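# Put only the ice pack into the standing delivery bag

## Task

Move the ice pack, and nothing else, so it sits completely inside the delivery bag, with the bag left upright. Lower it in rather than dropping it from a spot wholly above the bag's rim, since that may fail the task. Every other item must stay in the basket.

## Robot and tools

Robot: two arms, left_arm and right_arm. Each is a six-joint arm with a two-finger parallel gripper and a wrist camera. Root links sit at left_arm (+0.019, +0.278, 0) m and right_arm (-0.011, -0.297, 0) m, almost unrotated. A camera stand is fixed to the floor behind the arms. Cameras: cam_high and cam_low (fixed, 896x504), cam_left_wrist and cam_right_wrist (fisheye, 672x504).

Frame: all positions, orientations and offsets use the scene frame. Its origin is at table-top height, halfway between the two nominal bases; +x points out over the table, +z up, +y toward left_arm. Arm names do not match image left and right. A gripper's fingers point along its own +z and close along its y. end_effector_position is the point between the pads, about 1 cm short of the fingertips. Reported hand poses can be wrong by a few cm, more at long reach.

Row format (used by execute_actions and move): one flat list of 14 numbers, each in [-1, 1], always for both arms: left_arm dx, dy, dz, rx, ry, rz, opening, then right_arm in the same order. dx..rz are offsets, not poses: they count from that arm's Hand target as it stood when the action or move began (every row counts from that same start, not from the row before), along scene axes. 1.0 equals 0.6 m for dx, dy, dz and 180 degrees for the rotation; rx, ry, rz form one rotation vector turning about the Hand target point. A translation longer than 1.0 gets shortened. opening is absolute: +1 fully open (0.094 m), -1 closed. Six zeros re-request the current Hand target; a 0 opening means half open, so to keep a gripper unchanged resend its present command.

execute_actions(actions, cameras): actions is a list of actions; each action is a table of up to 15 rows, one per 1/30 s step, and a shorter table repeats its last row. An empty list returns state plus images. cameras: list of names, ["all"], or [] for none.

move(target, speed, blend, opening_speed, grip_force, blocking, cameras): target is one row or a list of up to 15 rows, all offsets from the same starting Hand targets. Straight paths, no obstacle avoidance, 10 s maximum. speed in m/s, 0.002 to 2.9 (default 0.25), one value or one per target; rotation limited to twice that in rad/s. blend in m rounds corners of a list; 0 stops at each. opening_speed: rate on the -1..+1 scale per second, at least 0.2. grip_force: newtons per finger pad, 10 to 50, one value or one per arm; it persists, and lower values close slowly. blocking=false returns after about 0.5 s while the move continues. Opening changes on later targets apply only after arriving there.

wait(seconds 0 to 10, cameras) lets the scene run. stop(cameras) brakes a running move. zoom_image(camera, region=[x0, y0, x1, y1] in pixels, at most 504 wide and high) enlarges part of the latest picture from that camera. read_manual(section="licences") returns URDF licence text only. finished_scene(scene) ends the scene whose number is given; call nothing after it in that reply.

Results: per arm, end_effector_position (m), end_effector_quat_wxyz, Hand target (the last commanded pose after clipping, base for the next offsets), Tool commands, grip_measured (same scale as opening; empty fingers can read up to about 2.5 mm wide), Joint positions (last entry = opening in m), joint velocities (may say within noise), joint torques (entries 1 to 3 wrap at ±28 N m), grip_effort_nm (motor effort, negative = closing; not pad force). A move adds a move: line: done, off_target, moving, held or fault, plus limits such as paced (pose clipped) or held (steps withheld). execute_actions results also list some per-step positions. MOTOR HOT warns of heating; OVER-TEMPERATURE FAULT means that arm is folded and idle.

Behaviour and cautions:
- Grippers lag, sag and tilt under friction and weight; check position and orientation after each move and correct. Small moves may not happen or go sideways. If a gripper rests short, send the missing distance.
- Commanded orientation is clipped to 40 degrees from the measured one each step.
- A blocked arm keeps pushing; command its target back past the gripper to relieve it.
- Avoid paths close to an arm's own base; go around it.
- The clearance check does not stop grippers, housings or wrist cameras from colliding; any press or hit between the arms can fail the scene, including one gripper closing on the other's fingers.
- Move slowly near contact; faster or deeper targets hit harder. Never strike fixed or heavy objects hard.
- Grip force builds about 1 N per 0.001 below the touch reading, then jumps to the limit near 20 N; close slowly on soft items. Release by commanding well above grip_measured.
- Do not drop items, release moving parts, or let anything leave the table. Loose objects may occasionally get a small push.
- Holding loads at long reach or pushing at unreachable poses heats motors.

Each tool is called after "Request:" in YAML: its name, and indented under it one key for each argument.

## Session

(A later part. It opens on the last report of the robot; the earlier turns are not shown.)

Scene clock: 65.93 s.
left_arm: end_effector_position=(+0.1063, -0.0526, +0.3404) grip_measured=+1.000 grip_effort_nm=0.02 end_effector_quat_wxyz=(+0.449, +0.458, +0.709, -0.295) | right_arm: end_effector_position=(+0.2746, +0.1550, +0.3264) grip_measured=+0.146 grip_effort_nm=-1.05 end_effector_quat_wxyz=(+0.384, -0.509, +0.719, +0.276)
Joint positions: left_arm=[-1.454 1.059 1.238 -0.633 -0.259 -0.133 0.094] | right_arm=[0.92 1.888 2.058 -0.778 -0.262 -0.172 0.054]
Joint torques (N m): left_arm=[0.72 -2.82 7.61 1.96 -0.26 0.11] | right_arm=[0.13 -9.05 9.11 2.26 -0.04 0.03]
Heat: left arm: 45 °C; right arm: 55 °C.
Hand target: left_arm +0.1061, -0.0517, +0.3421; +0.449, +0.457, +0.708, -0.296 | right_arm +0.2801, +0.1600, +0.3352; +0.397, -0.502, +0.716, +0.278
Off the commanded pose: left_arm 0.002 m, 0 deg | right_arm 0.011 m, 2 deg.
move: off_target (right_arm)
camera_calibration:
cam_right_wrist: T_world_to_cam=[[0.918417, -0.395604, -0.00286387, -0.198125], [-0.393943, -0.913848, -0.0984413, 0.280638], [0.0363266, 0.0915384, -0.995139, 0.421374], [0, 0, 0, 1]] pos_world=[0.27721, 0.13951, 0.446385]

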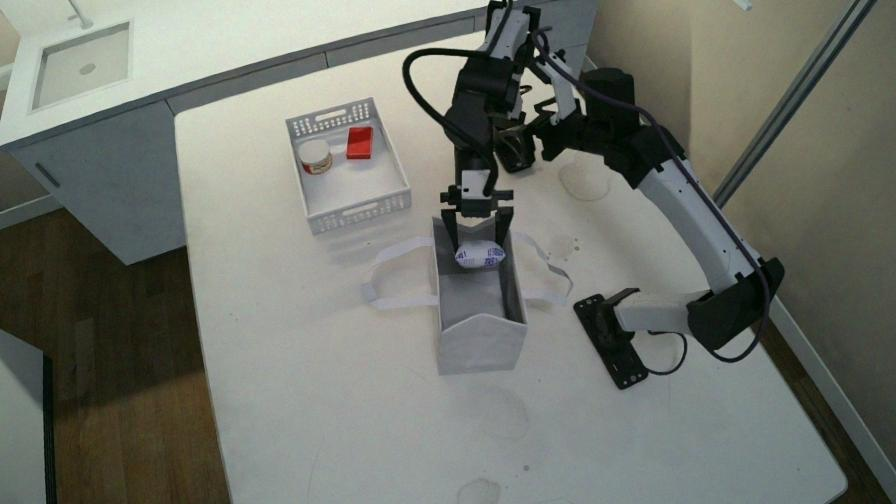

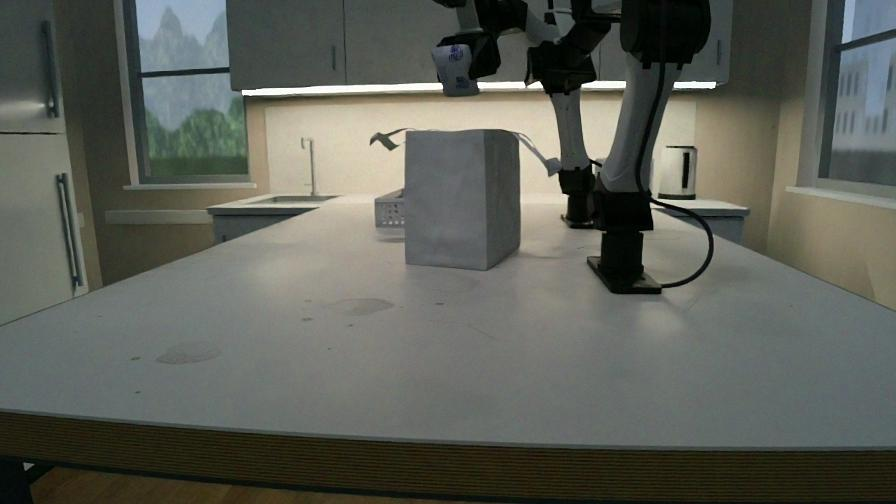

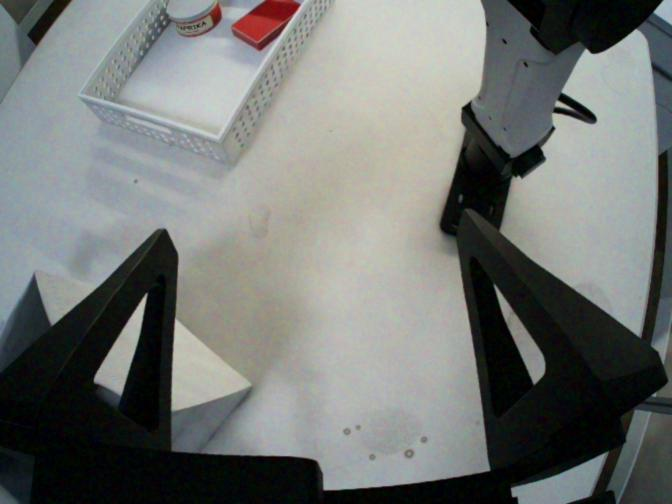

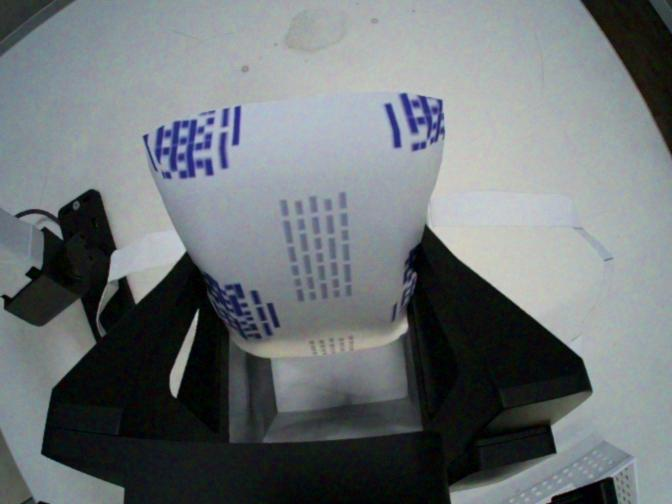

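Request:
move:
  target:
    - [0,0,0,0,0,0,1, 0.0015,0.005,-0.159,-0.0522,0.019,0,-0.1]
    - [0,0,0,0,0,0,1, 0.005,0.01,-0.35,-0.1253,0.0456,0,-0.1]
  speed: 0.15
  blend: [0.03,0]
  cameras: ["all"]

Scene clock: 68.60 s.
left_arm: end_effector_position=(+0.1063, -0.0526, +0.3404) grip_measured=+1.000 grip_effort_nm=0.02 end_effector_quat_wxyz=(+0.449, +0.458, +0.709, -0.295) | right_arm: end_effector_position=(+0.2781, +0.1567, +0.1908) grip_measured=+0.146 grip_effort_nm=-1.05 end_effector_quat_wxyz=(+0.277, -0.533, +0.773, +0.206)
Joint positions: left_arm=[-1.454 1.059 1.238 -0.633 -0.259 -0.133 0.094] | right_arm=[0.938 2.007 1.878 -0.759 -0.195 -0.197 0.054]
Joint torques (N m): left_arm=[0.7 -2.78 7.6 1.95 -0.27 0.11] | right_arm=[0.06 -12.44 6.43 1.95 -0.13 -0.06]
Heat: left arm: 46 °C; right arm: 55 °C.
Hand target: left_arm +0.1061, -0.0517, +0.3421; +0.449, +0.457, +0.708, -0.296 | right_arm +0.2795, +0.1586, +0.1960; +0.286, -0.531, +0.769, +0.210 (not the last commanded pose)
Off the commanded pose: left_arm 0.002 m, 0 deg | right_arm 0.066 m, 7 deg.
move: held (right_arm; a check stopped the path); path passed 1 of 2 targets; limits=held
pose unreachable (right arm): on one or more control steps of this call, first in action 0 (counted from 0), this arm could not follow its commanded pose, so it was not sent that pose on those steps. It may still have moved: this result reports where it is.
cause: moving toward the commanded pose would bring a part of the arm too close to another arm (this arm's forearm (the part past joint 3) and the left arm's fingers, along the way the arms are being sent, or toward where that arm still pushes).
camera_calibration:
cam_right_wrist: T_world_to_cam=[[0.912281, -0.409563, -0.00140634, -0.197527], [-0.402533, -0.897243, 0.181445, 0.216665], [-0.0755751, -0.164963, -0.9834, 0.355289], [0, 0, 0, 1]] pos_world=[0.294266, 0.172111, 0.3098]

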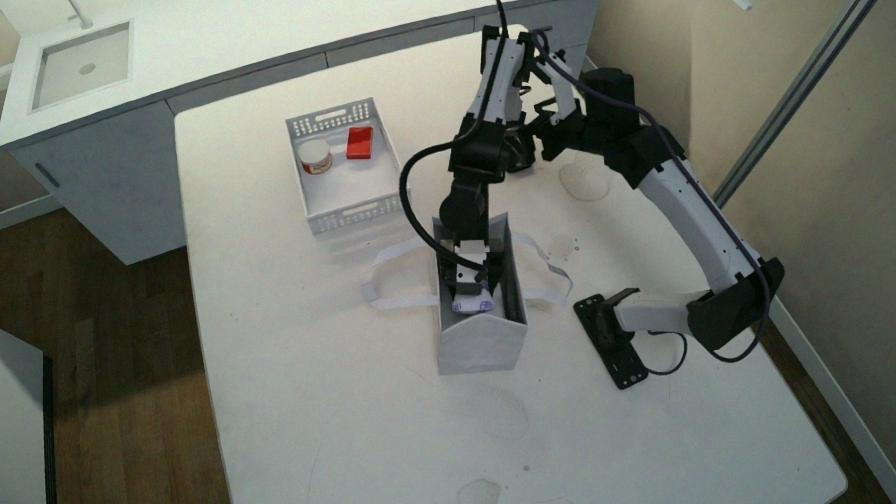

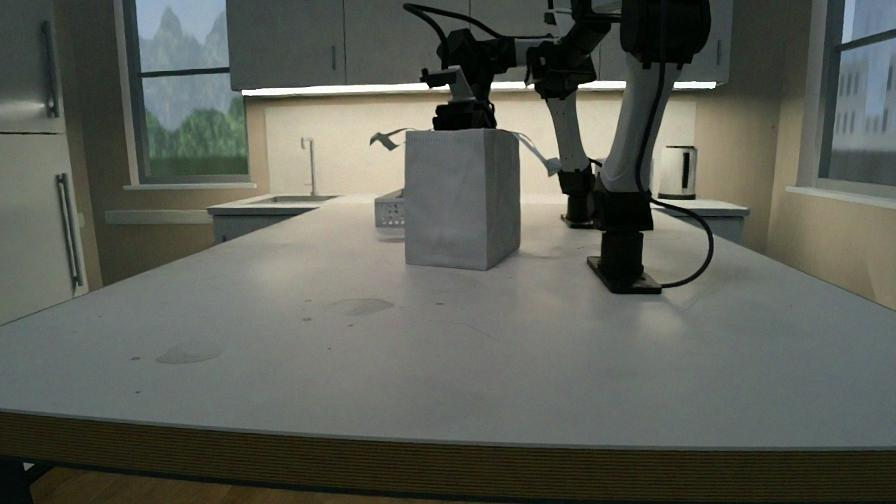

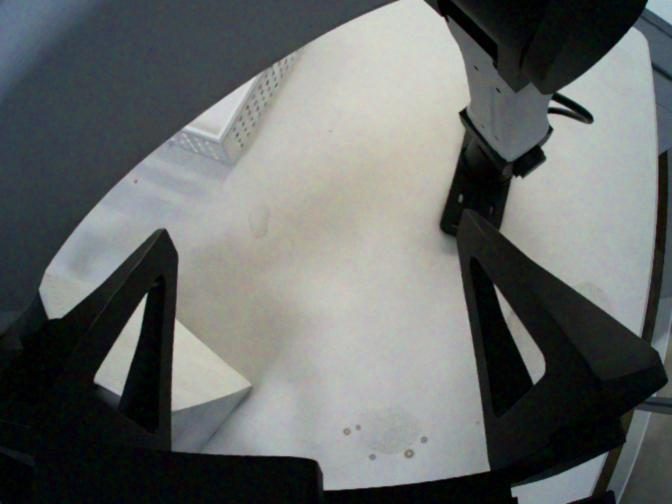

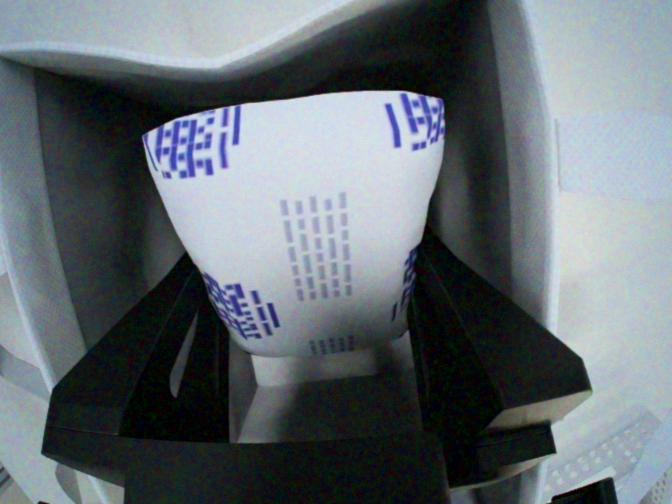

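Request:
move:
  target:
    - [0,0.17,0.1,0,0,0,1, 0,0,0,0,0,0,-0.1]
    - [0,0.17,0.1,0,0,0,1, -0.001,0.013,-0.125,-0.0397,0.0144,0,-0.1]
  speed: 0.15
  cameras: ["all"]

Scene clock: 72.37 s.
left_arm: end_effector_position=(+0.1082, +0.0488, +0.4020) grip_measured=+1.000 grip_effort_nm=0.02 end_effector_quat_wxyz=(+0.454, +0.448, +0.711, -0.297) | right_arm: end_effector_position=(+0.2786, +0.1632, +0.1283) grip_measured=+0.146 grip_effort_nm=-1.05 end_effector_quat_wxyz=(+0.234, -0.541, +0.788, +0.178)
Joint positions: left_arm=[-1.31 0.879 1.477 -1.026 -0.142 -0.082 0.094] | right_arm=[0.954 2.114 1.854 -0.734 -0.164 -0.197 0.054]
Joint torques (N m): left_arm=[1.25 0.51 7.04 1.83 -0.03 0.26] | right_arm=[0.55 -11.32 5.94 1.82 -0.01 -0.08]
Heat: left arm: 45 °C; right arm: 56 °C.
Hand target: left_arm +0.1061, +0.0504, +0.4022; +0.449, +0.457, +0.708, -0.296 | right_arm +0.2789, +0.1665, +0.1210; +0.235, -0.543, +0.787, +0.173
Off the commanded pose: left_arm 0.003 m, 1 deg | right_arm 0.008 m, 1 deg.
move: done
camera_calibration:
cam_left_wrist: T_world_to_cam=[[-0.932633, -0.360811, -0.00333919, 0.113321], [-0.347104, 0.899654, -0.264843, 0.0997838], [0.0985623, -0.245842, -0.964286, 0.506256], [0, 0, 0, 1]] pos_world=[0.0904247, 0.0755755, 0.514981]
cam_right_wrist: T_world_to_cam=[[0.911383, -0.411555, 0.00212406, -0.195243], [-0.394761, -0.872711, 0.287294, 0.21429], [-0.116384, -0.262674, -0.95784, 0.319042], [0, 0, 0, 1]] pos_world=[0.299666, 0.190464, 0.244442]

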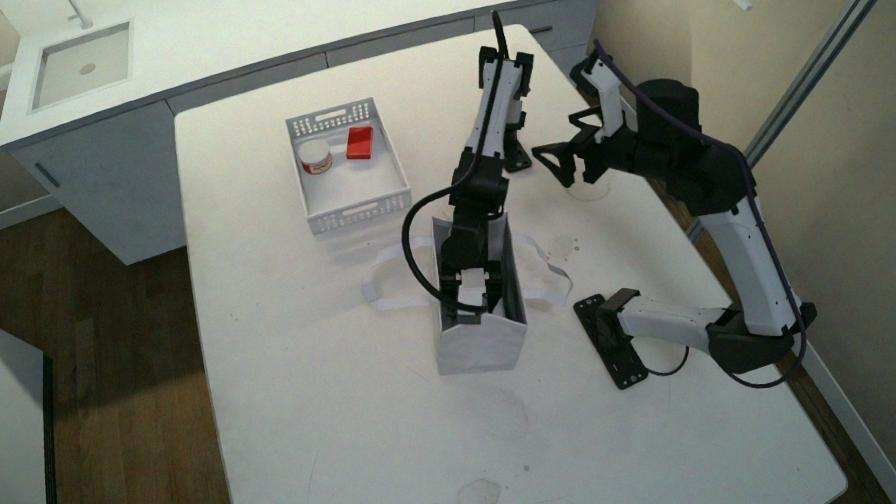

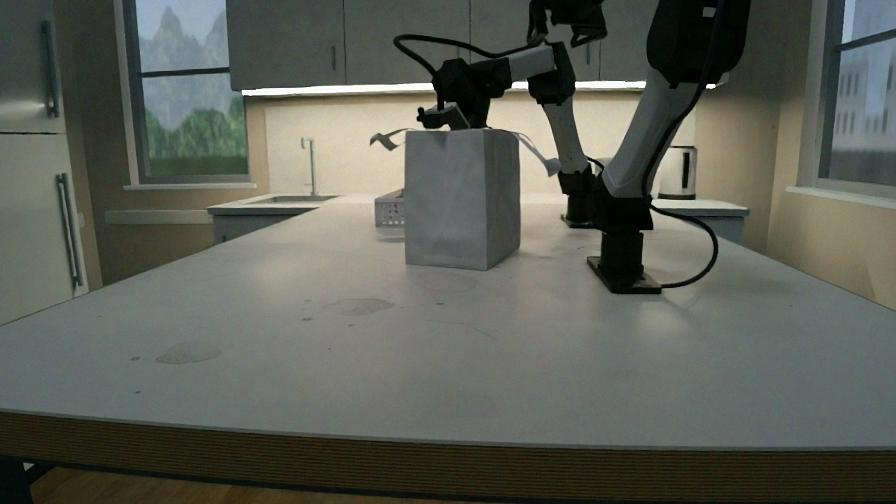

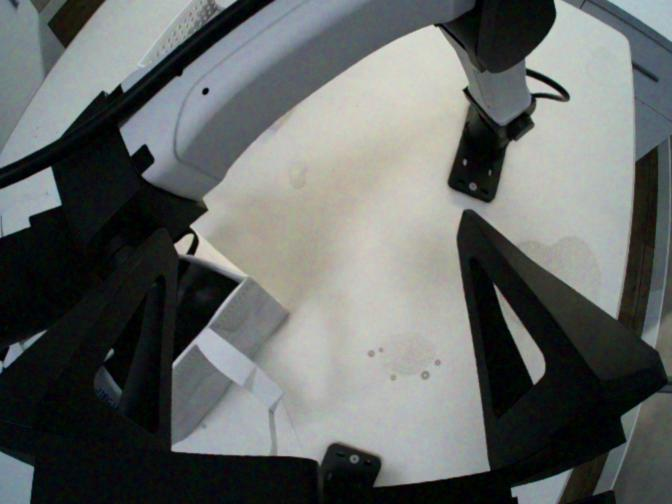

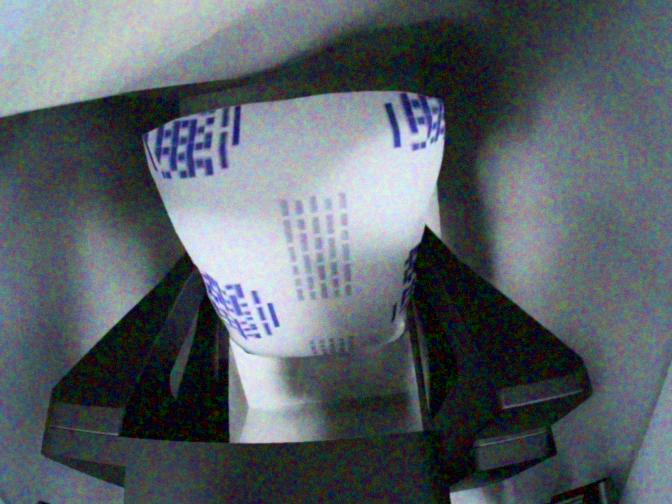

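Request:
move:
  target: [0,0,0,0,0,0,1, 0,0,0,0,0,0,0.6]
  speed: 0.1
  opening_speed: 0.8
  cameras: ["all"]

Scene clock: 75.33 s.
left_arm: end_effector_position=(+0.1082, +0.0488, +0.4020) grip_measured=+1.000 grip_effort_nm=0.02 end_effector_quat_wxyz=(+0.454, +0.448, +0.711, -0.297) | right_arm: end_effector_position=(+0.2793, +0.1639, +0.1289) grip_measured=+0.597 grip_effort_nm=0.13 end_effector_quat_wxyz=(+0.236, -0.540, +0.788, +0.178)
Joint positions: left_arm=[-1.31 0.879 1.477 -1.026 -0.142 -0.082 0.094] | right_arm=[0.954 2.114 1.854 -0.729 -0.163 -0.197 0.075]
Joint torques (N m): left_arm=[1.25 0.51 7.05 1.83 -0.03 0.27] | right_arm=[0.61 -11.51 5.87 1.75 -0.03 -0.06]
Heat: left arm: 45 °C; right arm: 56 °C.
Hand target: left_arm +0.1061, +0.0504, +0.4022; +0.449, +0.457, +0.708, -0.296 | right_arm +0.2789, +0.1665, +0.1210; +0.235, -0.543, +0.787, +0.173
Off the commanded pose: left_arm 0.003 m, 1 deg | right_arm 0.008 m, 1 deg.
move: done
camera_calibration:
cam_left_wrist: T_world_to_cam=[[-0.932633, -0.360811, -0.00333919, 0.113321], [-0.347104, 0.899654, -0.264843, 0.0997838], [0.0985623, -0.245842, -0.964286, 0.506256], [0, 0, 0, 1]] pos_world=[0.0904247, 0.0755755, 0.514981]
cam_right_wrist: T_world_to_cam=[[0.911226, -0.411891, 0.00365591, -0.195663], [-0.395991, -0.873537, 0.283064, 0.216013], [-0.113398, -0.259383, -0.959094, 0.318712], [0, 0, 0, 1]] pos_world=[0.299974, 0.190772, 0.245244]

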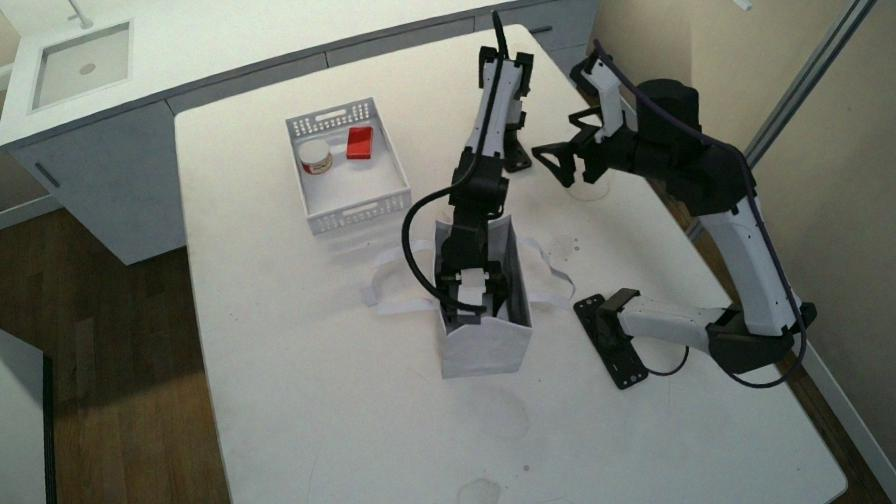

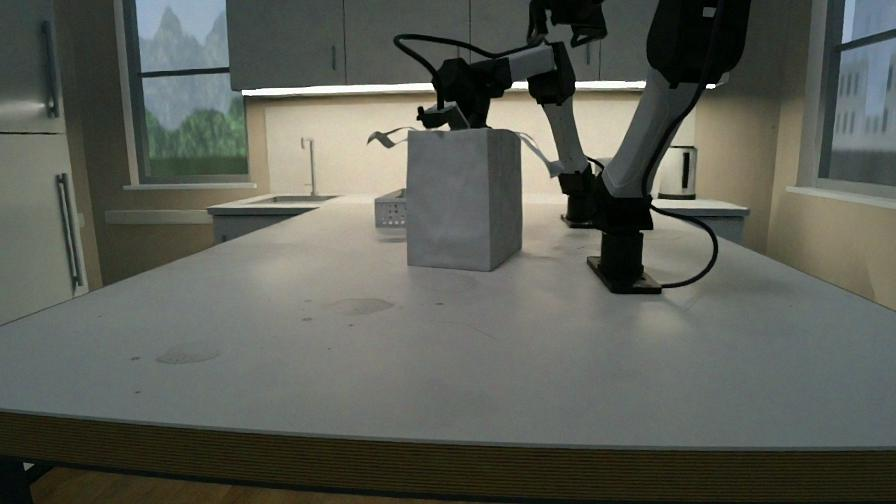

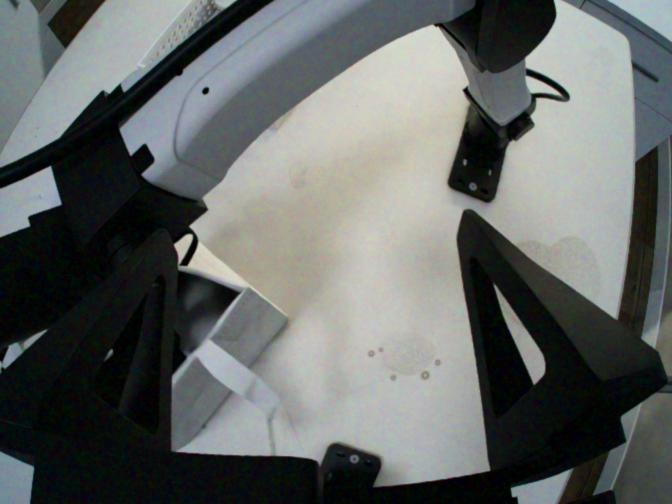

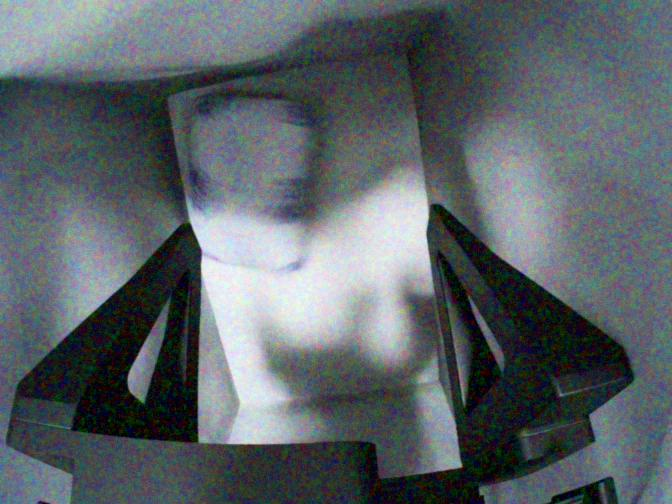

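Request:
move:
  target:
    - [0,0,0,0,0,0,1, -0.003,-0.017,0.2,0.073,-0.0266,0,0.4]
    - [0,0,0,0,0,0,1, -0.02,-0.09,0.4,0.1253,-0.0456,0,0.4]
  speed: 0.3
  blend: [0.05,0]
  cameras: ["all"]

Scene clock: 77.70 s.
left_arm: end_effector_position=(+0.1082, +0.0488, +0.4020) grip_measured=+1.000 grip_effort_nm=0.02 end_effector_quat_wxyz=(+0.454, +0.448, +0.711, -0.297) | right_arm: end_effector_position=(+0.2696, +0.1162, +0.3468) grip_measured=+0.403 grip_effort_nm=-0.16 end_effector_quat_wxyz=(+0.385, -0.502, +0.724, +0.276)
Joint positions: left_arm=[-1.31 0.879 1.477 -1.026 -0.142 -0.082 0.094] | right_arm=[0.869 1.781 2.008 -0.842 -0.297 -0.187 0.066]
Joint torques (N m): left_arm=[1.24 0.49 7.05 1.83 -0.03 0.26] | right_arm=[-0.28 -10.77 7.82 2 -0.29 0.01]
Heat: left arm: 44 °C; right arm: 56 °C.
Hand target: left_arm +0.1061, +0.0504, +0.4022; +0.449, +0.457, +0.708, -0.296 | right_arm +0.2669, +0.1124, +0.3612; +0.392, -0.498, +0.719, +0.285
Off the commanded pose: left_arm 0.003 m, 1 deg | right_arm 0.015 m, 1 deg.
move: off_target (right_arm)
camera_calibration:
cam_left_wrist: T_world_to_cam=[[-0.932633, -0.360811, -0.00333919, 0.113321], [-0.347104, 0.899654, -0.264843, 0.0997838], [0.0985623, -0.245842, -0.964286, 0.506256], [0, 0, 0, 1]] pos_world=[0.0904247, 0.0755755, 0.514981]
cam_right_wrist: T_world_to_cam=[[0.912792, -0.408276, -0.0110128, -0.203017], [-0.407301, -0.907951, -0.0986456, 0.248272], [0.0302755, 0.0945284, -0.995062, 0.446732], [0, 0, 0, 1]] pos_world=[0.272908, 0.100303, 0.466781]

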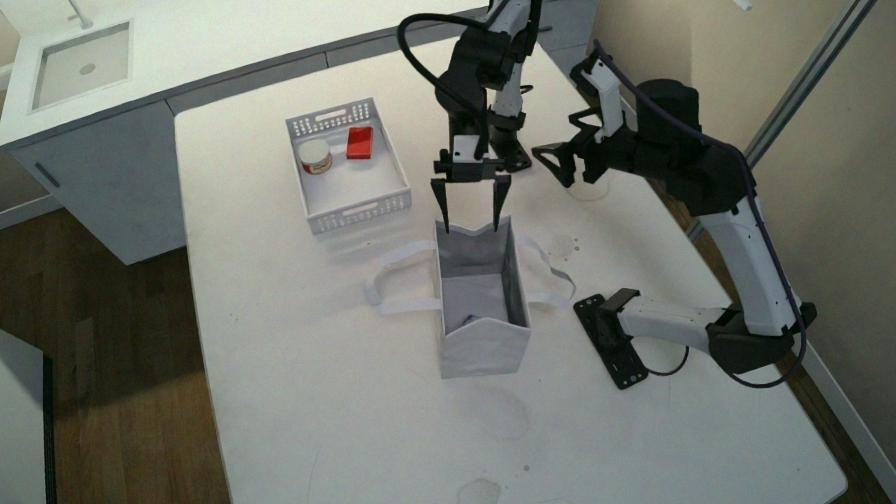

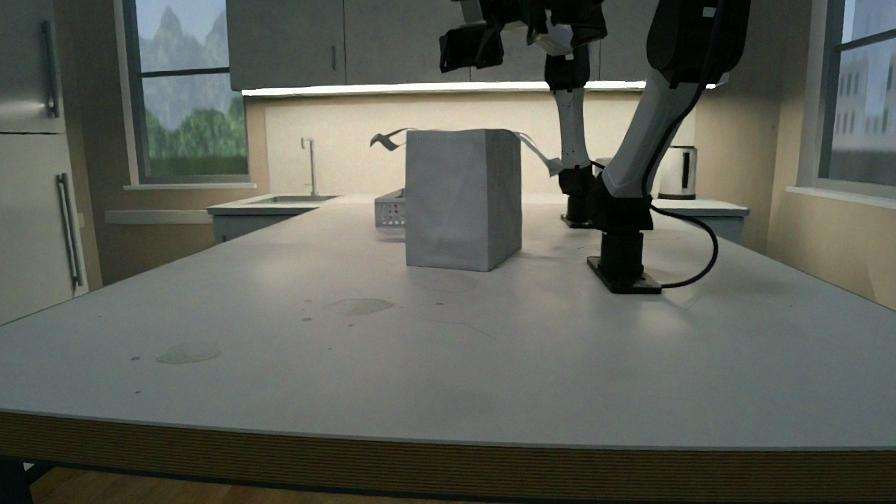

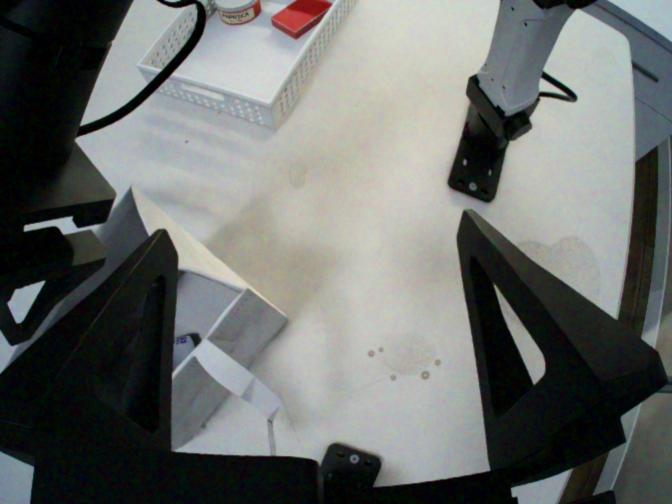

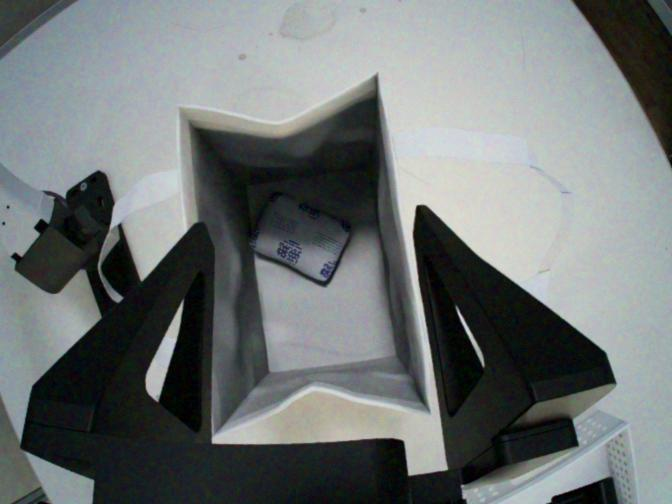

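Request:
finished_scene:
  scene: 1

The scene is finished: the task was done.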